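# Load blue-band cartridge into sealant gun on the table

## Task

Put the cartridge marked with the broad blue stripe into the sealant gun and seat it all the way forward in the cup of the front ring, so its nozzle sticks out through that ring. Note that the plunger rod can only be drawn back while the little thumb plate on it, located just behind the handle, is held pushed toward the front of the gun. The loaded gun must end up lying on the table itself, not leaning or resting on any other object. When it is all done, state that you have finished.

## Robot and tools

Robot: two arms, left_arm and right_arm, each ending in a parallel gripper. Their bases sit on tilted plates joined by one metal frame behind them; a 'too close' warning treats each plate and its half of the frame as part of that arm. Calibrated base places: left_arm (+0.038, +0.255, +0.290) m, right_arm (-0.047, -0.186, +0.290) m.

Scene frame: origin at table-top height, midway between the nominal bases. +x points out over the table, +z up, and left_arm is on the +y side (arm names do not match image sides). Gripper frame: fingers extend along +z and open and close along y. end_effector_position is the point between the finger pads, about 1 cm behind the tips. Reported positions and orientations can be a few cm off, more at long reach. Friction and weight can leave a gripper a centimetre or more from its command even in free air.

Row layout (used by execute_actions and move): one flat list of 14 numbers covering both arms, each in [-1, 1]. The first 7 are left_arm: dx, dy, dz, rx, ry, rz, opening. The next 7 are right_arm in the same order. Include all 14 even when only one arm moves. dx..rz are an offset, not a pose. They are measured from that arm's Hand target as it stood when the action or move began, and expressed in that Hand target's own axes. 1.0 equals 0.6 m of travel or 180 degrees. rx, ry, rz form a single rotation vector. Every row in an action is counted from that same starting point, not from the previous row. Sending the same offset again moves the arm further. Six zeros re-command the current Hand target. opening is absolute: +1 is fully open (0.094 m) and -1 is closed.

execute_actions(actions, cameras): actions holds at most one item. [] is a LOOK and returns state plus pictures. {"rows": [[14 numbers], ...], "steps": n} is an ACT. n is 6 to 15 control steps of 1/30 s each (default 15). Each row runs for one step, and the last row repeats if rows run out. {"steps": n} with no rows is a WAIT of up to 300 steps, counted from the previous result, so your reply time uses some of them. The result is read 6 steps before an action ends; those kept-back steps still run before the next command. Pictures come only with [] or when cameras names them. A refused call moves nothing.

move(target, speed, blend, blocking, cameras): drives each gripper in a straight line toward its target. target is one 14-number row, or a list of up to 15 rows that all share one 10 s budget. Every row in the list is an offset from the same starting Hand targets, not from the previous row. speed is in m/s, 0.002 to 0.5, default 0.25; rotation is capped at twice that value in rad/s. Give one number, or one per target. blend is in metres and rounds corners at intermediate targets (0 means stop at each). With blocking=false the result returns about 0.5 s after the move starts. Paths do not avoid obstacles or the other arm. Grippers lag and may overshoot, more at speed and with a nearly straight arm. An opening in the first row is sent at the start; openings in later rows are applied after the arms come to rest at that row. The result adds a 'move:' line. done means within 10 mm and 2 degrees of the target, at rest. off_target, moving, held and fault are the other endings. limits=paced means the commanded pose was clipped, and limits=held means a check withheld steps. Neither done nor off_target tells you whether anything is being touched.

wait(seconds 0 to 10, cameras): lets time pass without a new command and returns early if a move finishes. stop(cameras): brakes a running move; fingers keep going. zoom_image(camera, region): gives an enlarged crop of that camera's latest image. region is [x0, y0, x1, y1] in pixels from the top-left, at most 504 by 504. read_manual(section): licence text only. finished_scene(scene): ends the scene and cannot be undone; scene is 1 or 2. Call it after declaring the task done.

Cameras: cam_high, cam_low, cam_left_wrist, cam_right_wrist, each 672x504. move and wait return all of them unless cameras limits the set. Wrist pictures can lag while the arm moves.

Result lines: end_effector_position (m) and end_effector_quat_wxyz in the scene frame. Hand target is the pose your next offsets start from; a gripper may rest short of it, and you then send the remaining distance. grip_measured uses the opening scale. It reads slightly wide when empty and a few mm narrower than a hard part under full squeeze. It keeps following the command, so it does not reveal contact. Joint positions end with the finger opening in metres. Joint velocities show 'within noise' when the arm is still. Joint torques include gravity and carry offsets; the first three wrap at ±28 N m.

Controller: every step clips the command to within 100 mm and 20 degrees of the measured pose. Very small moves may not start. The clearance check can hold commands that bring an arm near the other arm's links, but not gripper against gripper.

Avoid the following. Dropping parts or releasing them while they are moving. Fast contacts, or targets far past a contact, which press hard. Hits between the two arms. Routing a gripper close to its own arm's base, since this can flip the shoulder; go around it instead. Anything leaving the table. Long holds, stretched arms or pushing against unreachable poses heat the motors: MOTOR HOT appears at 75 °C, and at 90 °C the arm folds and idles. To end a push, command the target back past the gripper. To release, command an opening well above grip_measured. Close slowly on fragile parts. Brief outside tugs on held or loose parts can occur.

Each tool is called after "Call:" as name(argument=value, ...), one argument or row to a line, values as JSON.

## Session

Call:
execute_actions(
  actions=[],
)

Scene clock: 0.00 s of 5500.00 s.
left_arm: end_effector_position=(+0.1654, +0.0543, +0.1886) grip_measured=+1.000 end_effector_quat_wxyz=(+0.159, +0.490, +0.646, -0.563) | right_arm: end_effector_position=(+0.5536, -0.3571, +0.1401) grip_measured=+1.000 end_effector_quat_wxyz=(+0.177, +0.441, +0.871, -0.127)
Joint positions: left_arm=[-0.392 1.208 0.193 0.086 0.772 1.245 0.094] | right_arm=[-0.284 1.507 1.842 -0.598 0.208 0.743 0.094]
Joint velocities: within noise
Joint torques (N m): no reading
Motor temperatures (°C): left_arm=[27 29 30 31 26 27 29] | right_arm=[25 31 30 30 28 27 26]
Heat: left arm: 31 °C; right arm: 31 °C.
Hand target: left_arm +0.1637, +0.0527, +0.1930; +0.163, +0.487, +0.639, -0.572 | right_arm +0.5623, -0.3614, +0.1551; +0.198, +0.444, +0.864, -0.131

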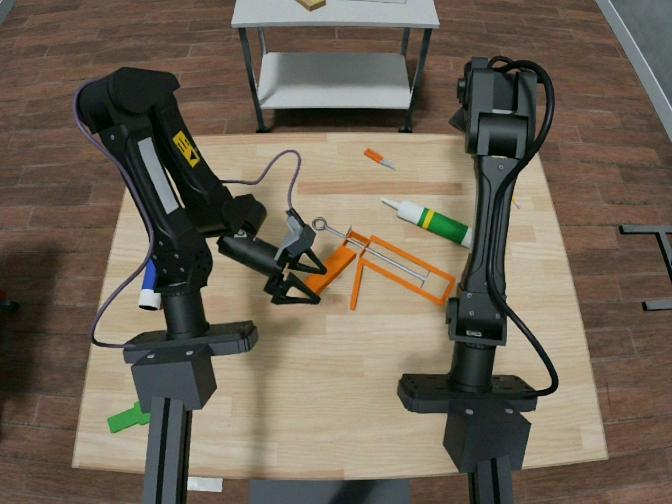

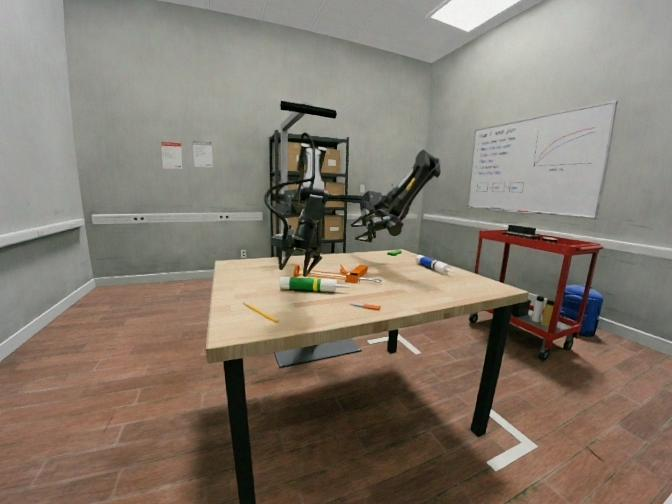

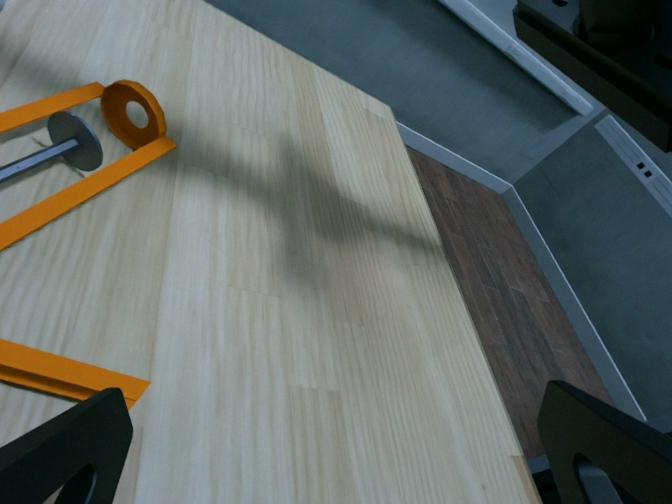

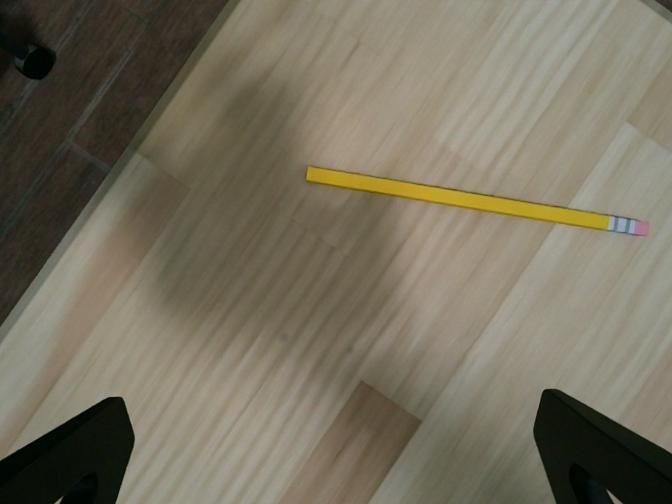

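Call:
zoom_image(
  camera="cam_high",
  region=[280, 140, 530, 330],
)

Call:
zoom_image(
  camera="cam_high",
  region=[80, 200, 280, 350],
)

Call:
zoom_image(
  camera="cam_low",
  region=[230, 190, 480, 350],
)

Scaled by 2.016 from the camera's 672x504 image, which has a finer 960x720 frame.

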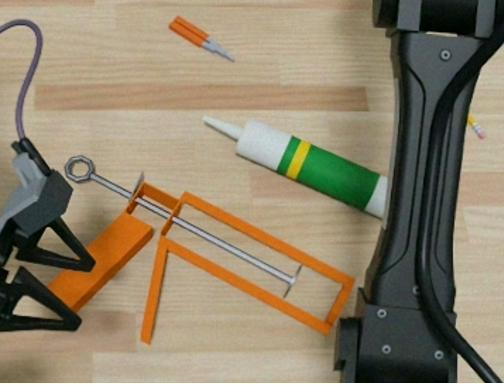

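Scaled by 2.520 from the camera's 672x504 image, which has a finer 960x720 frame.

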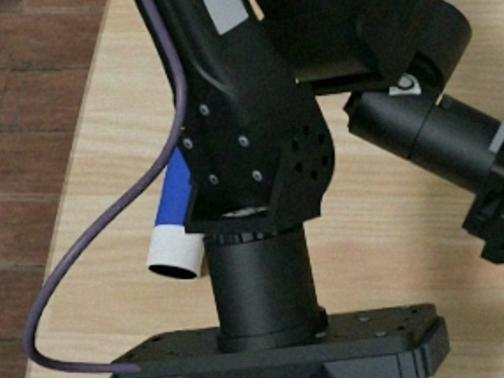

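Scaled by 2.016 from the camera's 672x504 image, which has a finer 960x720 frame.

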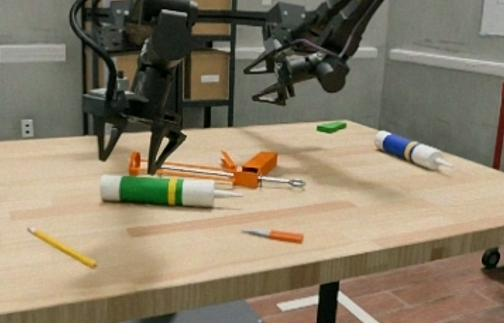

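Call:
move(
  target=[-0.340,0.037,0.040,-0.3573,0.2114,-0.2156,1,0,0,0,0,0,0,1],
)

Scene clock: 8.77 s of 5500.00 s.
left_arm: end_effector_position=(+0.2701, -0.0753, +0.3213) grip_measured=+1.000 end_effector_quat_wxyz=(+0.011, +0.244, +0.967, -0.073) | right_arm: end_effector_position=(+0.5536, -0.3571, +0.1401) grip_measured=+1.000 end_effector_quat_wxyz=(+0.177, +0.441, +0.871, -0.127)
Joint positions: left_arm=[-1.702 1.909 1.533 -1.327 -1.004 -1.164 0.094] | right_arm=[-0.284 1.507 1.842 -0.598 0.208 0.743 0.094]
Joint velocities: within noise
Joint torques (N m): left_arm=[-7.9 -4.45 2.59 0.43 0.01 0.05] | right_arm=[-1.1 -13.07 6.65 0.83 0.29 -0.03]
Motor temperatures (°C): left_arm=[27 29 30 31 26 27 29] | right_arm=[25 38 31 30 28 27 26]
Heat: left arm: 31 °C; right arm: 38 °C.
Hand target: left_arm +0.2713, -0.0731, +0.3208; +0.014, +0.250, +0.965, -0.072 (not the last commanded pose) | right_arm +0.5623, -0.3614, +0.1551; +0.198, +0.444, +0.864, -0.131
Off the commanded pose: left_arm 0.017 m, 9 deg | right_arm 0.018 m, 3 deg.
Kept back: nothing.
move: held (left_arm; a check stopped the path), off_target (right_arm); limits=held
pose unreachable (left arm): on one or more control steps of this call this arm could not follow its commanded pose, so it was not sent that pose on those steps. It may still have moved: this result reports where it is.
cause: moving toward the commanded pose would bring a part of the arm too close to another arm (this arm's wrist (the part past joint 4) and the right arm's forearm (the part past joint 3), along the way the arms are being sent, or toward where that arm still pushes).
camera_calibration:
cam_left_wrist: T_world_to_cam=[[-0.487091, -0.86138, 0.144105, 0.0212882], [-0.782435, 0.503707, 0.366162, 0.169956], [-0.387991, 0.0656017, -0.919326, 0.492109], [0, 0, 0, 1]] pos_world=[0.334283, -0.0995542, 0.387109]

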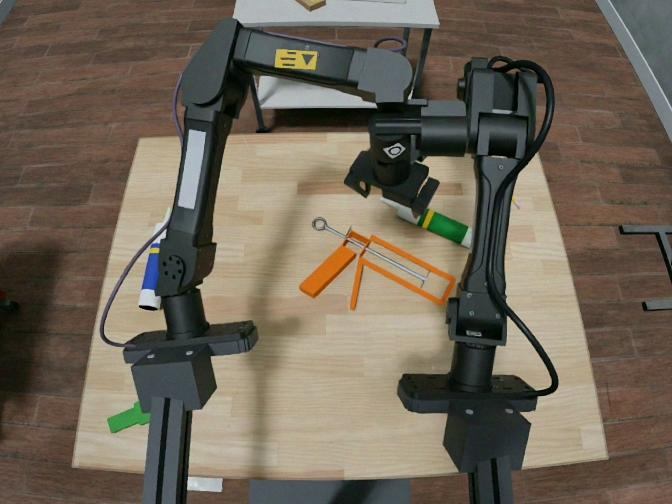

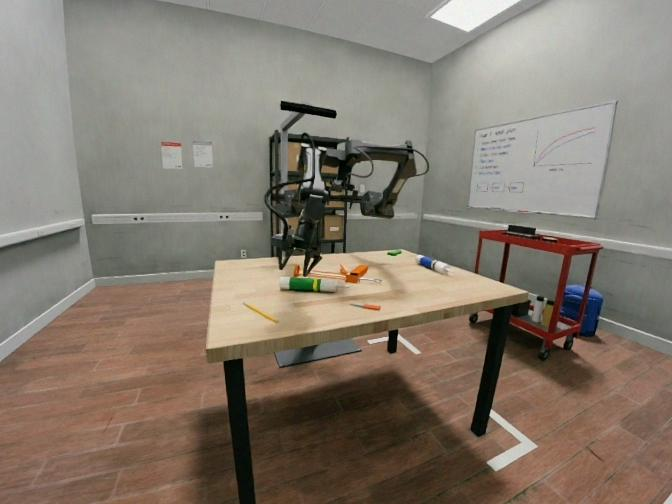

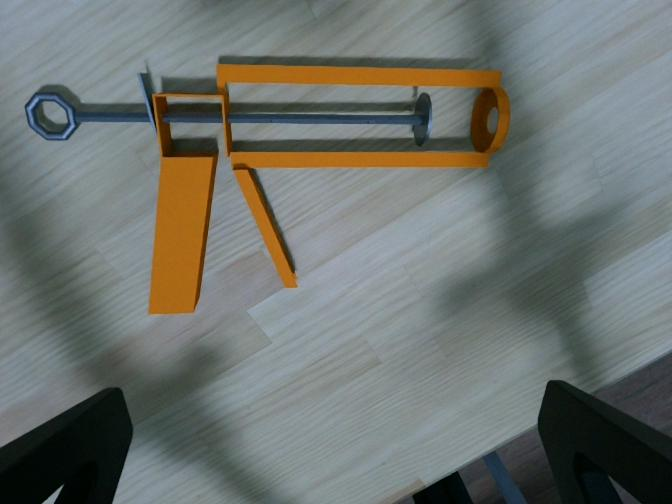

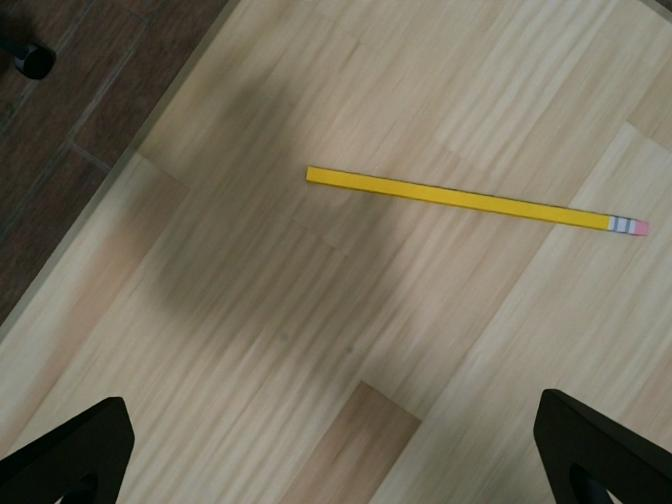

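Call:
zoom_image(
  camera="cam_left_wrist",
  region=[10, 40, 270, 180],
)

Call:
zoom_image(
  camera="cam_left_wrist",
  region=[340, 40, 560, 180],
)

Call:
zoom_image(
  camera="cam_low",
  region=[260, 240, 390, 310],
)

Call:
zoom_image(
  camera="cam_high",
  region=[110, 190, 240, 330],
)

Call:
zoom_image(
  camera="cam_low",
  region=[370, 230, 480, 300],
)

Scaled by 1.938 from the camera's 672x504 image, which has a finer 960x720 frame.

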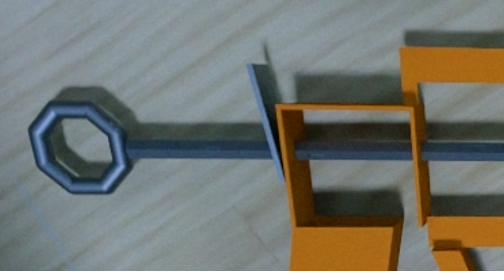

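Scaled by 2.291 from the camera's 672x504 image, which has a finer 960x720 frame.

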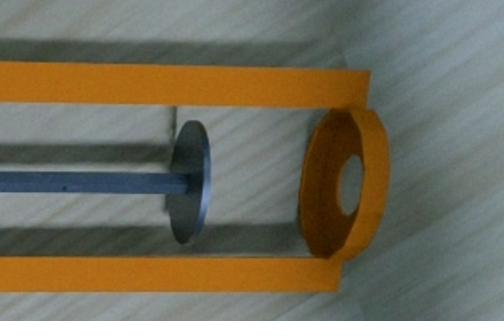

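Scaled by 3.877 from the camera's 672x504 image, which has a finer 960x720 frame.

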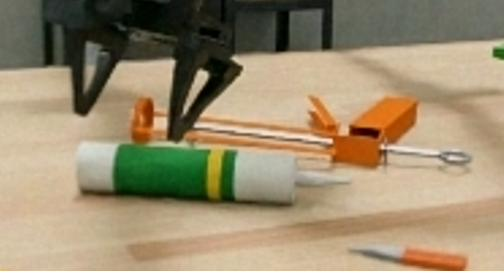

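Scaled by 3.600 from the camera's 672x504 image, which has a finer 960x720 frame.

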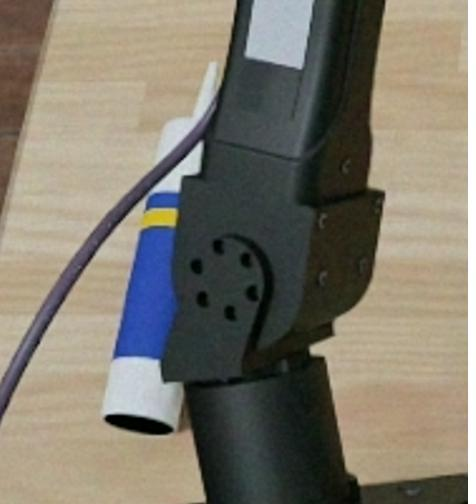

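Scaled by 4.582 from the camera's 672x504 image, which has a finer 960x720 frame.

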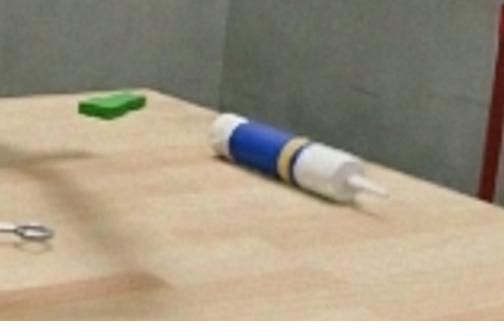

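Call:
move(
  target=[-0.0315,0.4578,0.0603,-0.0464,0.009,-0.161,1,0,0,0,0,0,0,1],
)

Scene clock: 14.07 s of 5500.00 s.
left_arm: end_effector_position=(+0.4206, +0.1489, +0.2504) grip_measured=+1.000 end_effector_quat_wxyz=(-0.003, +0.003, +1.000, +0.004) | right_arm: end_effector_position=(+0.5536, -0.3571, +0.1401) grip_measured=+1.000 end_effector_quat_wxyz=(+0.177, +0.441, +0.871, -0.127)
Joint positions: left_arm=[-1.092 1.123 1.234 -1.158 -0.944 -0.783 0.094] | right_arm=[-0.284 1.507 1.842 -0.598 0.208 0.743 0.094]
Joint velocities: within noise
Joint torques (N m): left_arm=[-1.87 -6.08 2.45 0.4 0.1 0.05] | right_arm=[-1.1 -13.07 6.67 0.83 0.3 -0.03]
Motor temperatures (°C): left_arm=[28 29 30 30 26 27 29] | right_arm=[25 42 32 30 28 27 26]
Heat: left arm: 30 °C; right arm: 42 °C.
Hand target: left_arm +0.4209, +0.1499, +0.2499; +0.000, +0.000, +1.000, +0.000 | right_arm +0.5623, -0.3614, +0.1551; +0.198, +0.444, +0.864, -0.131
Off the commanded pose: left_arm 0.001 m, 1 deg | right_arm 0.018 m, 3 deg.
Kept back: nothing.
move: off_target (right_arm)
camera_calibration:
cam_left_wrist: T_world_to_cam=[[-0.0222267, -0.999752, 0.00122552, 0.158829], [-0.90307, 0.0206031, 0.428998, 0.307694], [-0.428917, 0.00842847, -0.903304, 0.492264], [0, 0, 0, 1]] pos_world=[0.49254, 0.148301, 0.312469]

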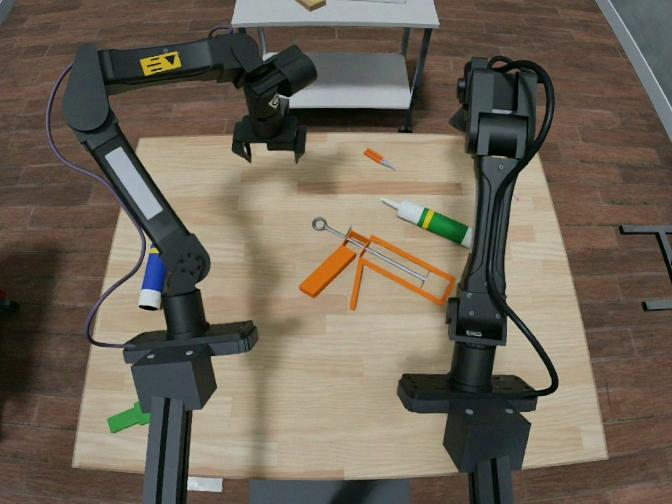

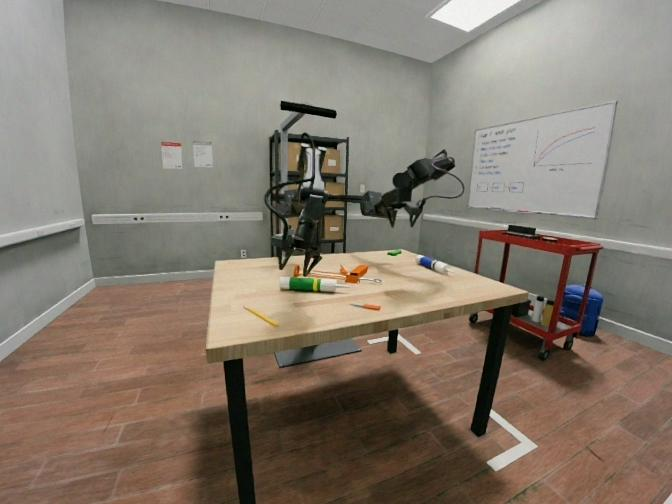

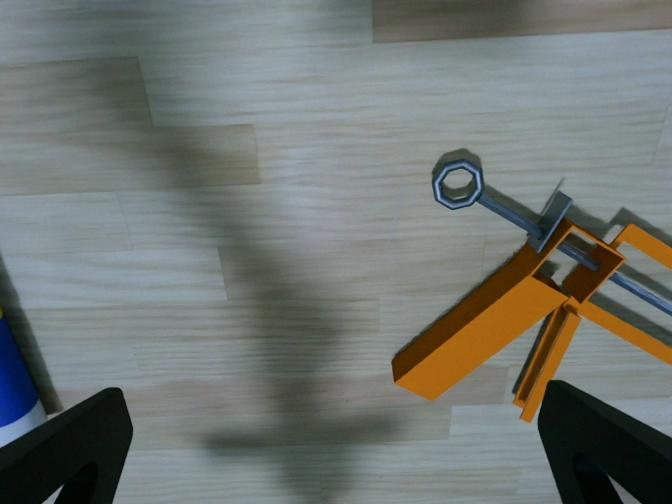

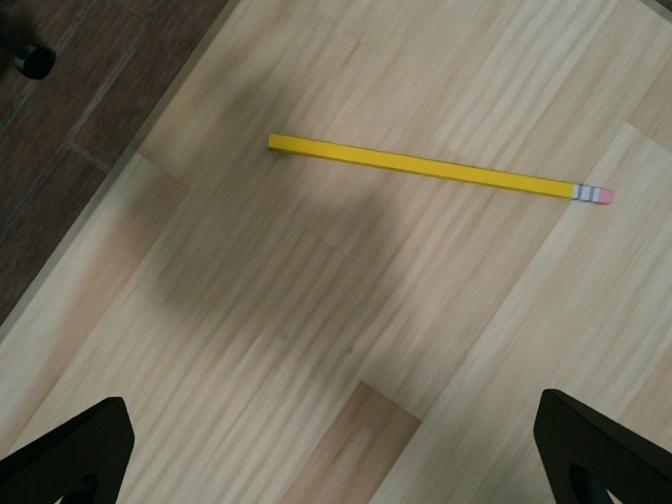

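Call:
zoom_image(
  camera="cam_left_wrist",
  region=[380, 130, 672, 430],
)

Scaled by 1.680 from the camera's 672x504 image, which has a finer 960x720 frame.

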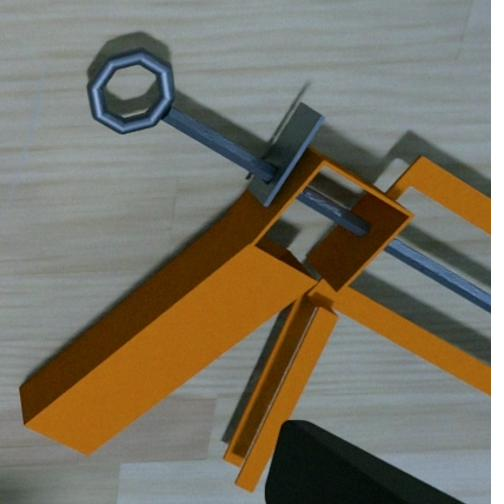

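Call:
move(
  target=[-0.05,0,0.05,0,0,-0.3333,1,0.541,-0.0245,-0.3625,-0.0488,0.1459,-0.1330,1],
)

Scene clock: 18.30 s of 5500.00 s.
left_arm: end_effector_position=(+0.4461, +0.1548, +0.2231) grip_measured=+1.000 end_effector_quat_wxyz=(-0.001, -0.489, +0.872, +0.000) | right_arm: end_effector_position=(+0.3365, -0.0510, +0.2012) grip_measured=+1.000 end_effector_quat_wxyz=(+0.001, +0.271, +0.962, +0.013)
Joint positions: left_arm=[-0.906 1.131 1.24 -0.959 -0.831 -1.564 0.094] | right_arm=[0.879 1.122 1.102 -0.775 0.799 1.092 0.094]
Joint velocities: within noise
Joint torques (N m): left_arm=[-1.89 -4.64 5.37 0.4 0.11 -0.07] | right_arm=[3.62 -3.66 3.49 -0.09 0.21 0.08]
Motor temperatures (°C): left_arm=[28 30 31 30 26 27 29] | right_arm=[25 43 32 30 28 27 26]
Heat: left arm: 31 °C; right arm: 43 °C.
Hand target: left_arm +0.4509, +0.1499, +0.2199; +0.000, -0.500, +0.866, -0.001 | right_arm +0.3300, -0.0501, +0.1999; +0.000, +0.259, +0.966, +0.000
Off the commanded pose: left_arm 0.008 m, 1 deg | right_arm 0.007 m, 2 deg.
Kept back: nothing.
move: done
camera_calibration:
cam_left_wrist: T_world_to_cam=[[0.845391, -0.53411, 0.00643401, -0.295005], [-0.485643, -0.76355, 0.425609, 0.278254], [-0.222409, -0.36293, -0.904885, 0.444258], [0, 0, 0, 1]] pos_world=[0.483333, 0.216131, 0.285473]
cam_right_wrist: T_world_to_cam=[[-0.543525, -0.839086, -0.022701, 0.143879], [-0.759675, 0.480222, 0.438499, 0.234084], [-0.357037, 0.25558, -0.898445, 0.402776], [0, 0, 0, 1]] pos_world=[0.399835, -0.0946272, 0.262493]

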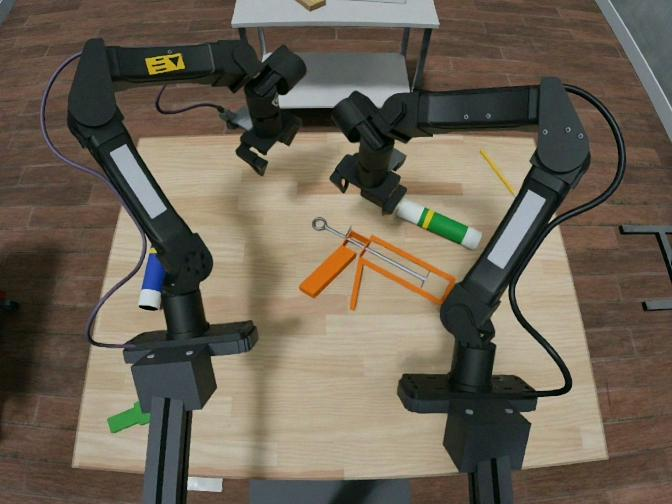

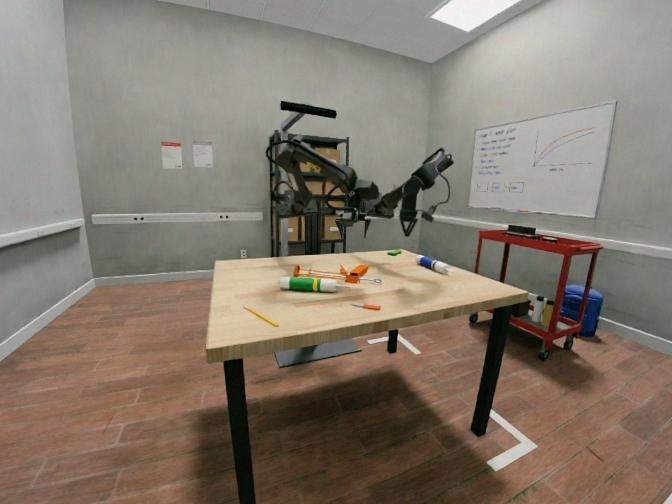

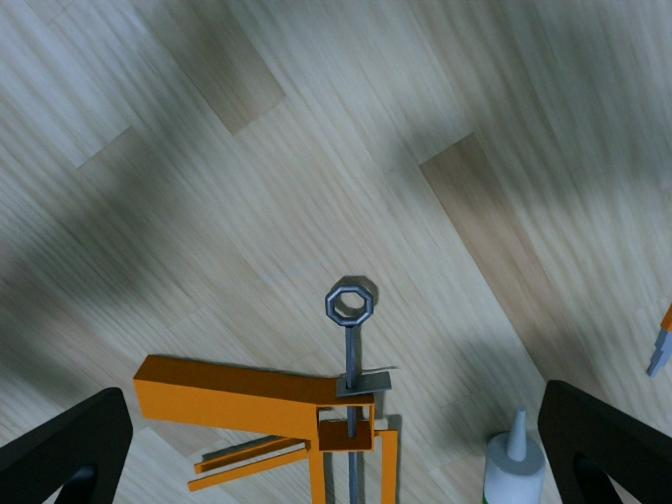

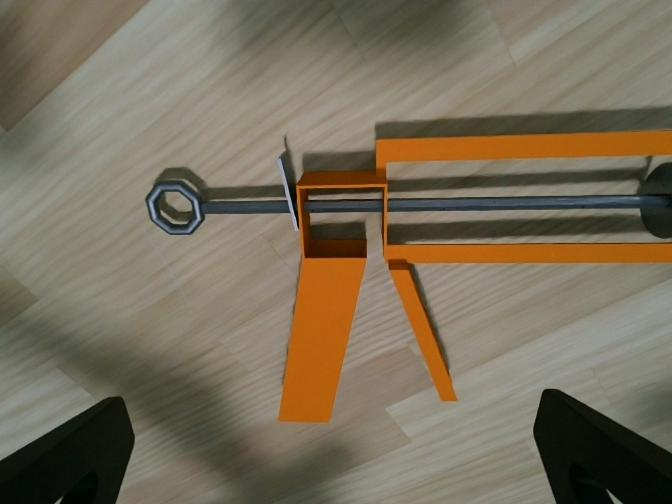

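Call:
move(
  target=[0.1498,-0.0095,0.1667,0,0,0,0.5,-0.0182,0.0028,0.1667,0,0,0,1],
)

Scene clock: 22.00 s of 5500.00 s.
left_arm: end_effector_position=(+0.4047, +0.0899, +0.1414) grip_measured=+0.502 end_effector_quat_wxyz=(-0.015, -0.479, +0.877, +0.021) | right_arm: end_effector_position=(+0.3417, -0.0564, +0.1066) grip_measured=+1.000 end_effector_quat_wxyz=(-0.001, +0.265, +0.964, -0.001)
Joint positions: left_arm=[-0.872 1.396 1.108 -0.606 -0.806 -1.556 0.071] | right_arm=[0.595 1.299 1.021 -0.383 0.604 0.849 0.094]
Joint velocities: within noise
Joint torques (N m): left_arm=[-4.15 -9.21 3.19 0.19 -0.04 -0.01] | right_arm=[1.95 -5.34 2.67 0.47 -0.08 -0.15]
Motor temperatures (°C): left_arm=[28 30 31 30 26 27 29] | right_arm=[25 42 31 30 28 27 26]
Heat: left arm: 31 °C; right arm: 42 °C.
Hand target: left_arm +0.4105, +0.0928, +0.1450; -0.006, -0.488, +0.873, +0.018 (not the last commanded pose) | right_arm +0.3405, -0.0541, +0.0999; +0.000, +0.259, +0.966, +0.000
Off the commanded pose: left_arm 0.030 m, 4 deg | right_arm 0.007 m, 1 deg.
Kept back: nothing.
move: held (left_arm; a check stopped the path); limits=held
pose unreachable (left arm): on one or more control steps of this call this arm could not follow its commanded pose, so it was not sent that pose on those steps. It may still have moved: this result reports where it is.
cause: moving toward the commanded pose would bring a part of the arm too close to another arm (this arm's wrist (the part past joint 4) and the right arm's wrist (the part past joint 4), at the place that arm is still heading or pushing toward).
camera_calibration:
cam_left_wrist: T_world_to_cam=[[0.832205, -0.552824, -0.0426693, -0.280216], [-0.484284, -0.762184, 0.429586, 0.242097], [-0.270007, -0.33684, -0.902017, 0.354072], [0, 0, 0, 1]] pos_world=[0.446043, 0.148877, 0.203421]
cam_right_wrist: T_world_to_cam=[[-0.532549, -0.846386, 0.00467747, 0.132921], [-0.760925, 0.481181, 0.435268, 0.282906], [-0.370655, 0.228242, -0.900289, 0.324401], [0, 0, 0, 1]] pos_world=[0.406298, -0.0976685, 0.168294]

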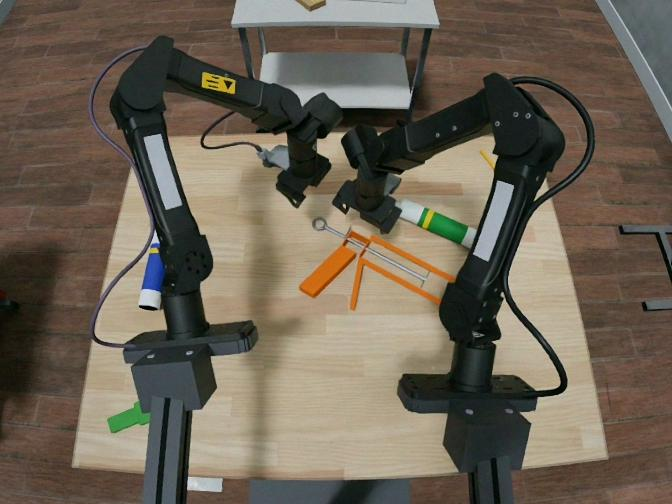

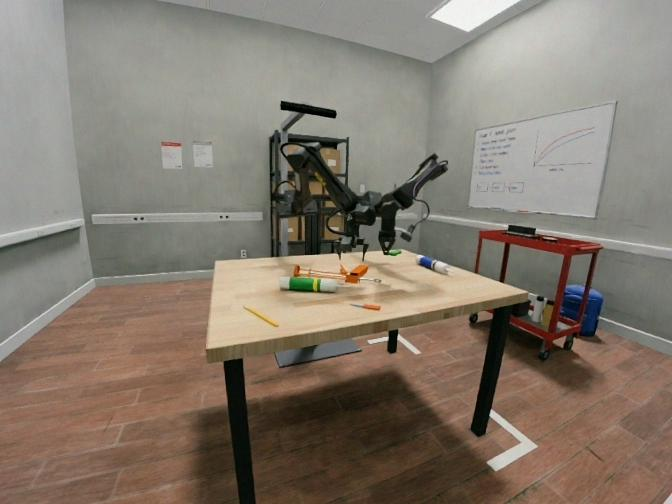

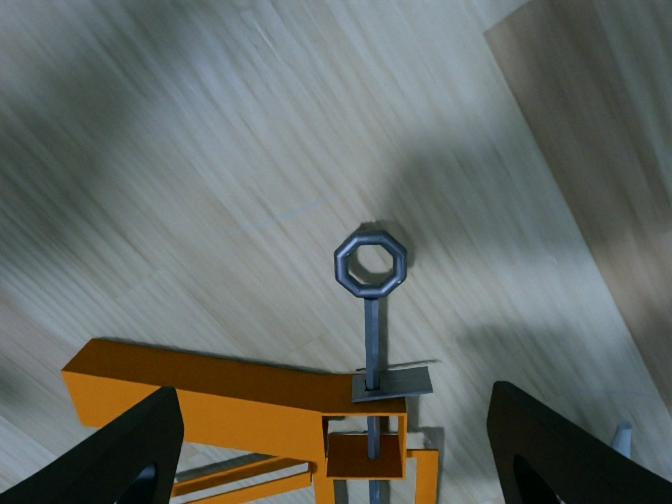

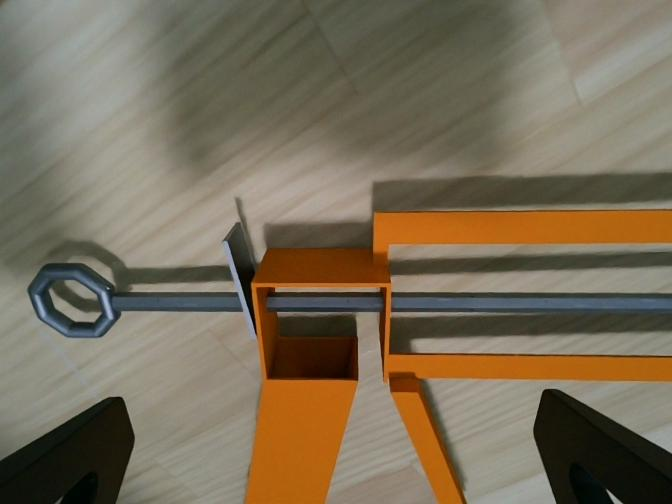

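Call:
zoom_image(
  camera="cam_low",
  region=[280, 190, 450, 310],
)

Call:
zoom_image(
  camera="cam_high",
  region=[260, 130, 460, 310],
)

Scaled by 2.965 from the camera's 672x504 image, which has a finer 960x720 frame.

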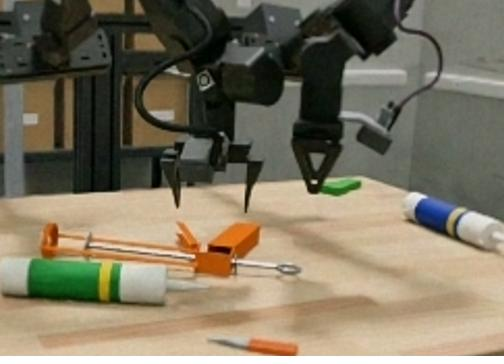

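Scaled by 2.520 from the camera's 672x504 image, which has a finer 960x720 frame.

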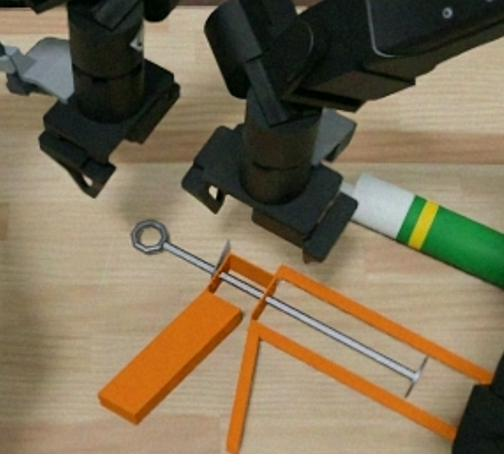

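Call:
move(
  target=[0.0227,-0.0125,0.108,0.0137,0.1523,-0.006,0.5,-0.005,0.010,0.075,0,0,0,1],
  speed=0.1,
)

Scene clock: 29.50 s of 5500.00 s.
left_arm: end_effector_position=(+0.4114, +0.0858, +0.0868) grip_measured=+0.502 end_effector_quat_wxyz=(-0.190, -0.494, +0.841, -0.112) | right_arm: end_effector_position=(+0.3379, -0.0540, +0.0604) grip_measured=+1.000 end_effector_quat_wxyz=(-0.008, +0.260, +0.966, -0.005)
Joint positions: left_arm=[-0.498 1.43 1.123 -0.451 -0.101 -1.293 0.071] | right_arm=[0.514 1.437 1.029 -0.244 0.539 0.791 0.094]
Joint velocities: within noise
Joint torques (N m): left_arm=[-2.86 -7.36 3.89 0.22 0.52 0.06] | right_arm=[2.29 -5.56 4.21 0.46 -0.09 -0.15]
Motor temperatures (°C): left_arm=[28 31 31 30 26 27 29] | right_arm=[25 40 31 30 28 27 26]
Heat: left arm: 31 °C; right arm: 40 °C.
Hand target: left_arm +0.4078, +0.0789, +0.0798; -0.202, -0.486, +0.842, -0.117 | right_arm +0.3461, -0.0504, +0.0549; +0.000, +0.259, +0.966, +0.000
Off the commanded pose: left_arm 0.010 m, 2 deg | right_arm 0.011 m, 1 deg.
Kept back: nothing.
move: off_target (right_arm)
camera_calibration:
cam_left_wrist: T_world_to_cam=[[0.867851, -0.496573, 0.0157793, -0.314874], [-0.326122, -0.545423, 0.772113, 0.152258], [-0.374804, -0.675225, -0.63529, 0.354239], [0, 0, 0, 1]] pos_world=[0.455689, 0.165877, 0.112453]
cam_right_wrist: T_world_to_cam=[[-0.523354, -0.851931, 0.0176954, 0.128948], [-0.758559, 0.475254, 0.445783, 0.297217], [-0.388186, 0.219879, -0.894966, 0.285966], [0, 0, 0, 1]] pos_world=[0.403951, -0.0942764, 0.121154]

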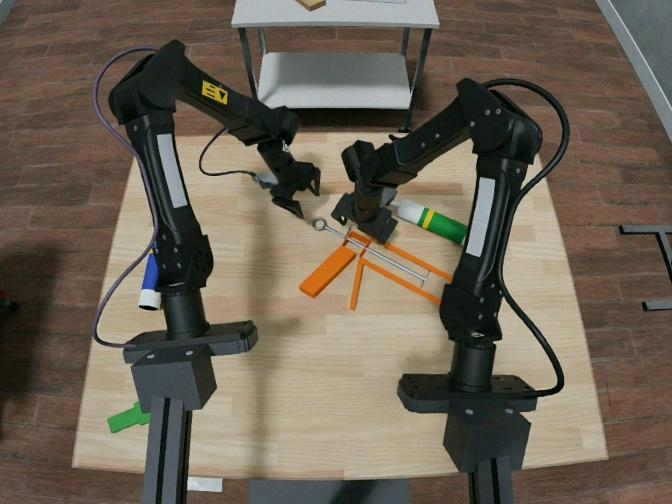

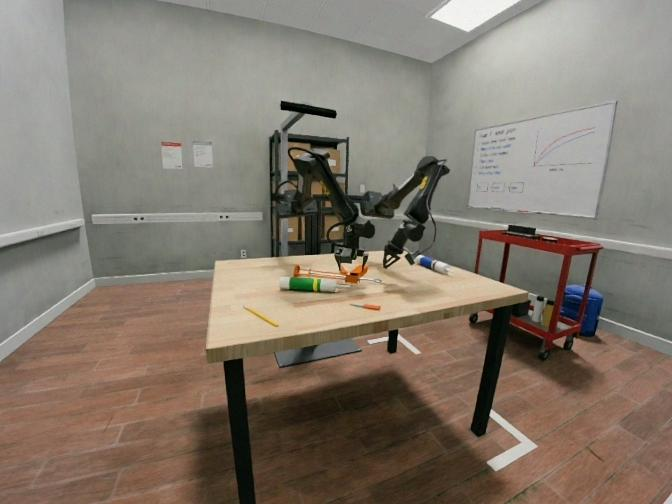

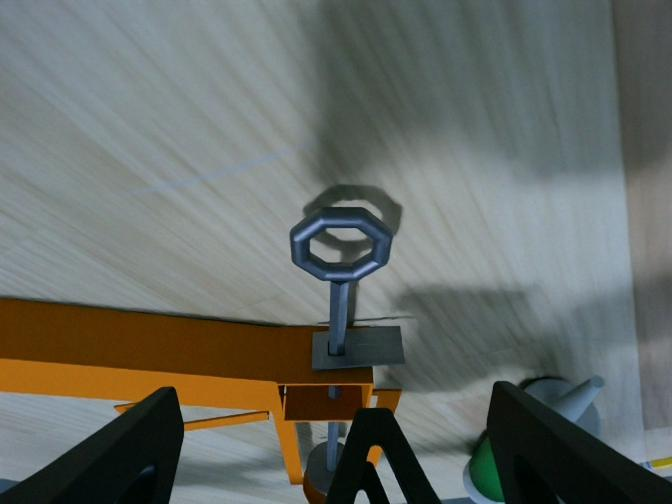

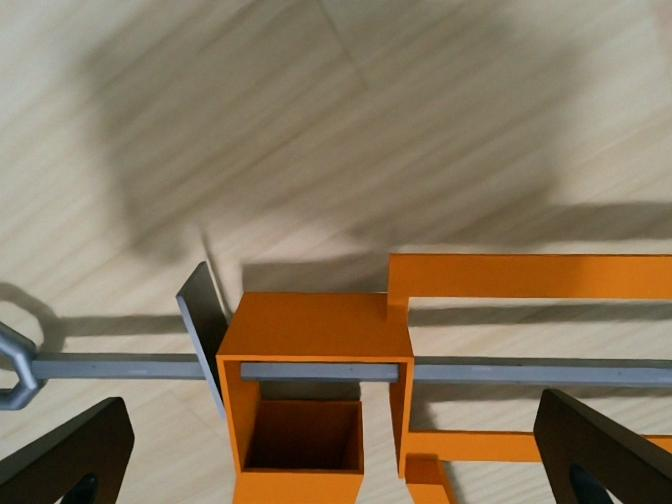

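Call:
move(
  target=[0,0,0,0,0,0,0.5,-0.0123,0.0113,0.030,0,0,0,1],
  speed=0.06,
  cameras=["cam_right_wrist","cam_left_wrist"],
)

Call:
zoom_image(
  camera="cam_right_wrist",
  region=[100, 200, 600, 504],
)

Scene clock: 33.87 s of 5500.00 s.
left_arm: end_effector_position=(+0.4118, +0.0852, +0.0870) grip_measured=+0.502 end_effector_quat_wxyz=(-0.190, -0.493, +0.841, -0.114) | right_arm: end_effector_position=(+0.3480, -0.0516, +0.0428) grip_measured=+1.000 end_effector_quat_wxyz=(-0.009, +0.260, +0.965, -0.005)
Joint positions: left_arm=[-0.498 1.43 1.123 -0.45 -0.098 -1.291 0.071] | right_arm=[0.484 1.507 1.089 -0.222 0.515 0.771 0.094]
Joint velocities: within noise
Joint torques (N m): left_arm=[-2.85 -7.36 3.88 0.22 0.53 0.06] | right_arm=[2.48 -5.96 4.11 0.48 -0.11 -0.13]
Motor temperatures (°C): left_arm=[28 31 31 30 26 27 29] | right_arm=[25 40 31 30 28 27 26]
Heat: left arm: 31 °C; right arm: 40 °C.
Hand target: left_arm +0.4079, +0.0789, +0.0798; -0.202, -0.486, +0.842, -0.117 | right_arm +0.3558, -0.0482, +0.0369; +0.000, +0.259, +0.966, +0.000
Off the commanded pose: left_arm 0.010 m, 2 deg | right_arm 0.010 m, 1 deg.
Kept back: nothing.
move: done
camera_calibration:
cam_left_wrist: T_world_to_cam=[[0.867793, -0.49657, 0.018799, -0.315796], [-0.327267, -0.542636, 0.773591, 0.152014], [-0.373941, -0.677469, -0.633407, 0.353809], [0, 0, 0, 1]] pos_world=[0.456098, 0.165368, 0.112445]
cam_right_wrist: T_world_to_cam=[[-0.524189, -0.851423, 0.0174692, 0.136989], [-0.757984, 0.475816, 0.44616, 0.311439], [-0.388183, 0.220631, -0.894783, 0.273628], [0, 0, 0, 1]] pos_world=[0.414091, -0.091923, 0.103493]
Images, in order (width x height): cam_left_wrist 672x504, cam_right_wrist 672x504.

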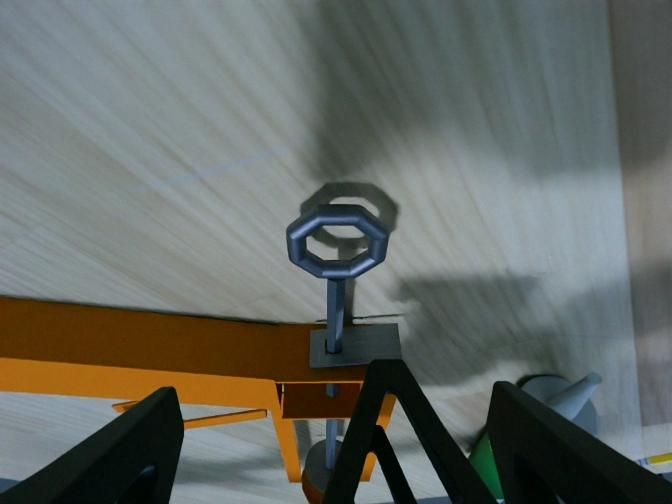

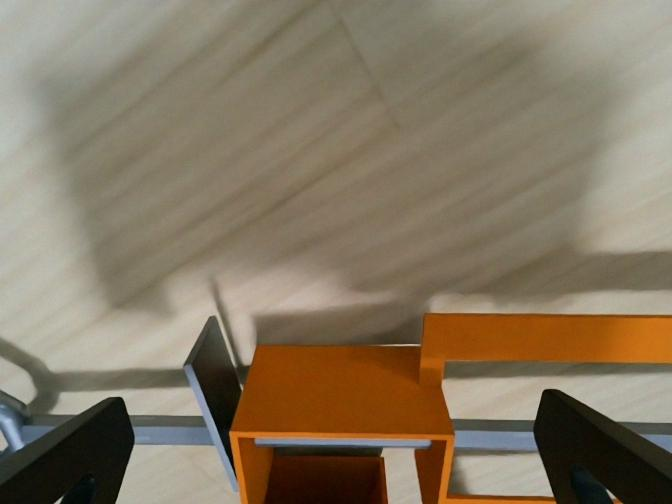

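Scaled by 1.008 from the camera's 672x504 image, which has a finer 960x720 frame.

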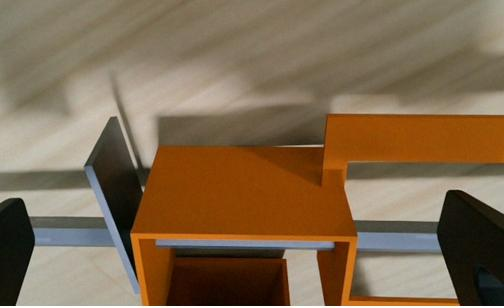

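Call:
zoom_image(
  camera="cam_right_wrist",
  region=[0, 380, 260, 504],
)

Call:
zoom_image(
  camera="cam_right_wrist",
  region=[412, 300, 672, 504],
)

Call:
zoom_image(
  camera="cam_left_wrist",
  region=[250, 300, 500, 504],
)

Scaled by 1.938 from the camera's 672x504 image, which has a finer 960x720 frame.

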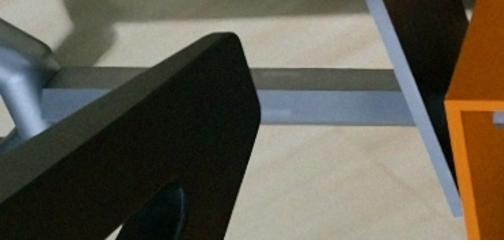

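Scaled by 1.938 from the camera's 672x504 image, which has a finer 960x720 frame.

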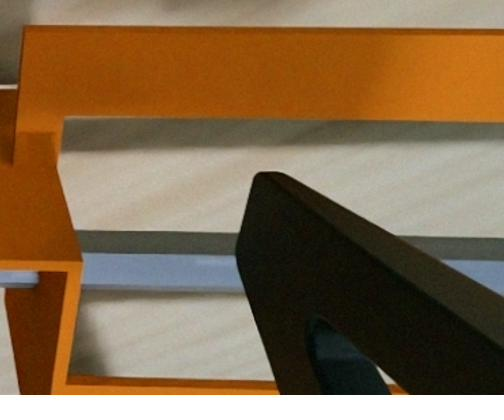

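Scaled by 2.016 from the camera's 672x504 image, which has a finer 960x720 frame.

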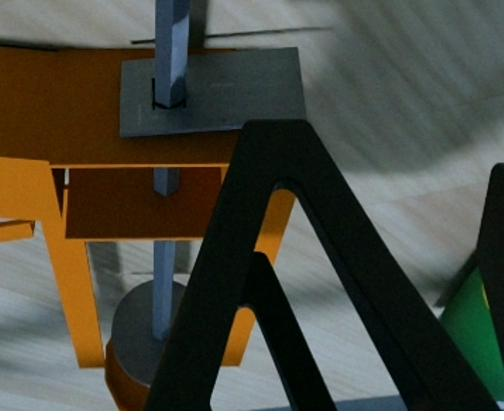

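Call:
move(
  target=[0,0,0,0,0,0,0.5,0.0067,0.005,0.026,0,0,0,1],
  speed=0.04,
  cameras=["cam_right_wrist","cam_left_wrist"],
)

Scene clock: 36.00 s of 5500.00 s.
left_arm: end_effector_position=(+0.4118, +0.0852, +0.0870) grip_measured=+0.502 end_effector_quat_wxyz=(-0.190, -0.493, +0.841, -0.114) | right_arm: end_effector_position=(+0.3451, -0.0469, +0.0274) grip_measured=+1.000 end_effector_quat_wxyz=(-0.011, +0.259, +0.966, -0.006)
Joint positions: left_arm=[-0.498 1.43 1.123 -0.45 -0.098 -1.291 0.071] | right_arm=[0.474 1.562 1.102 -0.182 0.506 0.765 0.094]
Joint velocities: within noise
Joint torques (N m): left_arm=[-2.88 -7.36 3.88 0.22 0.52 0.06] | right_arm=[2.58 -6.08 3.93 0.51 -0.09 -0.15]
Motor temperatures (°C): left_arm=[28 31 31 30 26 27 29] | right_arm=[25 39 31 30 28 27 26]
Heat: left arm: 31 °C; right arm: 39 °C.
Hand target: left_arm +0.4079, +0.0789, +0.0798; -0.202, -0.486, +0.842, -0.117 | right_arm +0.3538, -0.0437, +0.0213; +0.000, +0.259, +0.966, +0.000
Off the commanded pose: left_arm 0.010 m, 2 deg | right_arm 0.011 m, 1 deg.
Kept back: nothing.
move: off_target (right_arm)
camera_calibration:
cam_left_wrist: T_world_to_cam=[[0.867793, -0.49657, 0.018799, -0.315796], [-0.327267, -0.542636, 0.773591, 0.152014], [-0.373941, -0.677469, -0.633407, 0.353809], [0, 0, 0, 1]] pos_world=[0.456098, 0.165368, 0.112445]
cam_right_wrist: T_world_to_cam=[[-0.522444, -0.852441, 0.0199129, 0.139008], [-0.756716, 0.474286, 0.449927, 0.313211], [-0.39298, 0.219993, -0.892843, 0.259264], [0, 0, 0, 1]] pos_world=[0.411522, -0.0870916, 0.0877926]
Images, in order (width x height): cam_left_wrist 672x504, cam_right_wrist 672x504.

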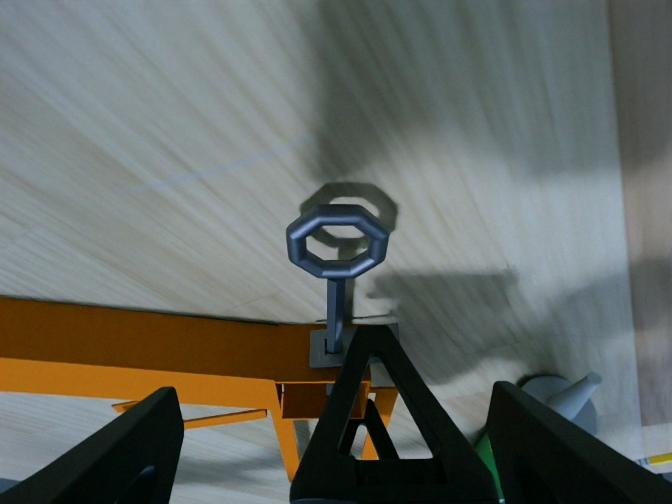

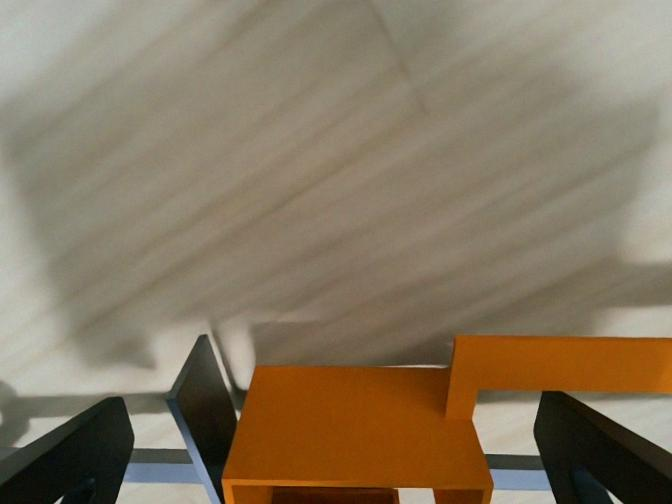

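Call:
zoom_image(
  camera="cam_right_wrist",
  region=[412, 320, 672, 504],
)

Call:
zoom_image(
  camera="cam_left_wrist",
  region=[250, 300, 500, 504],
)

Scaled by 1.938 from the camera's 672x504 image, which has a finer 960x720 frame.

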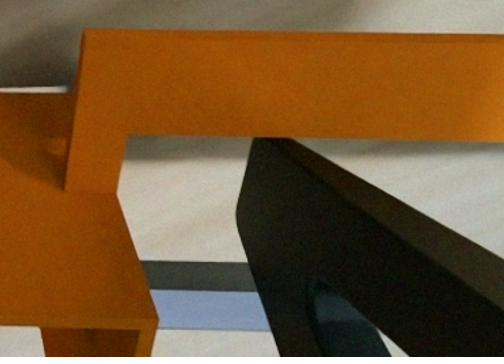

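Scaled by 2.016 from the camera's 672x504 image, which has a finer 960x720 frame.

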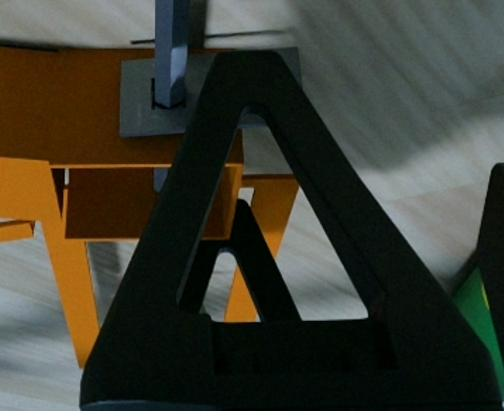

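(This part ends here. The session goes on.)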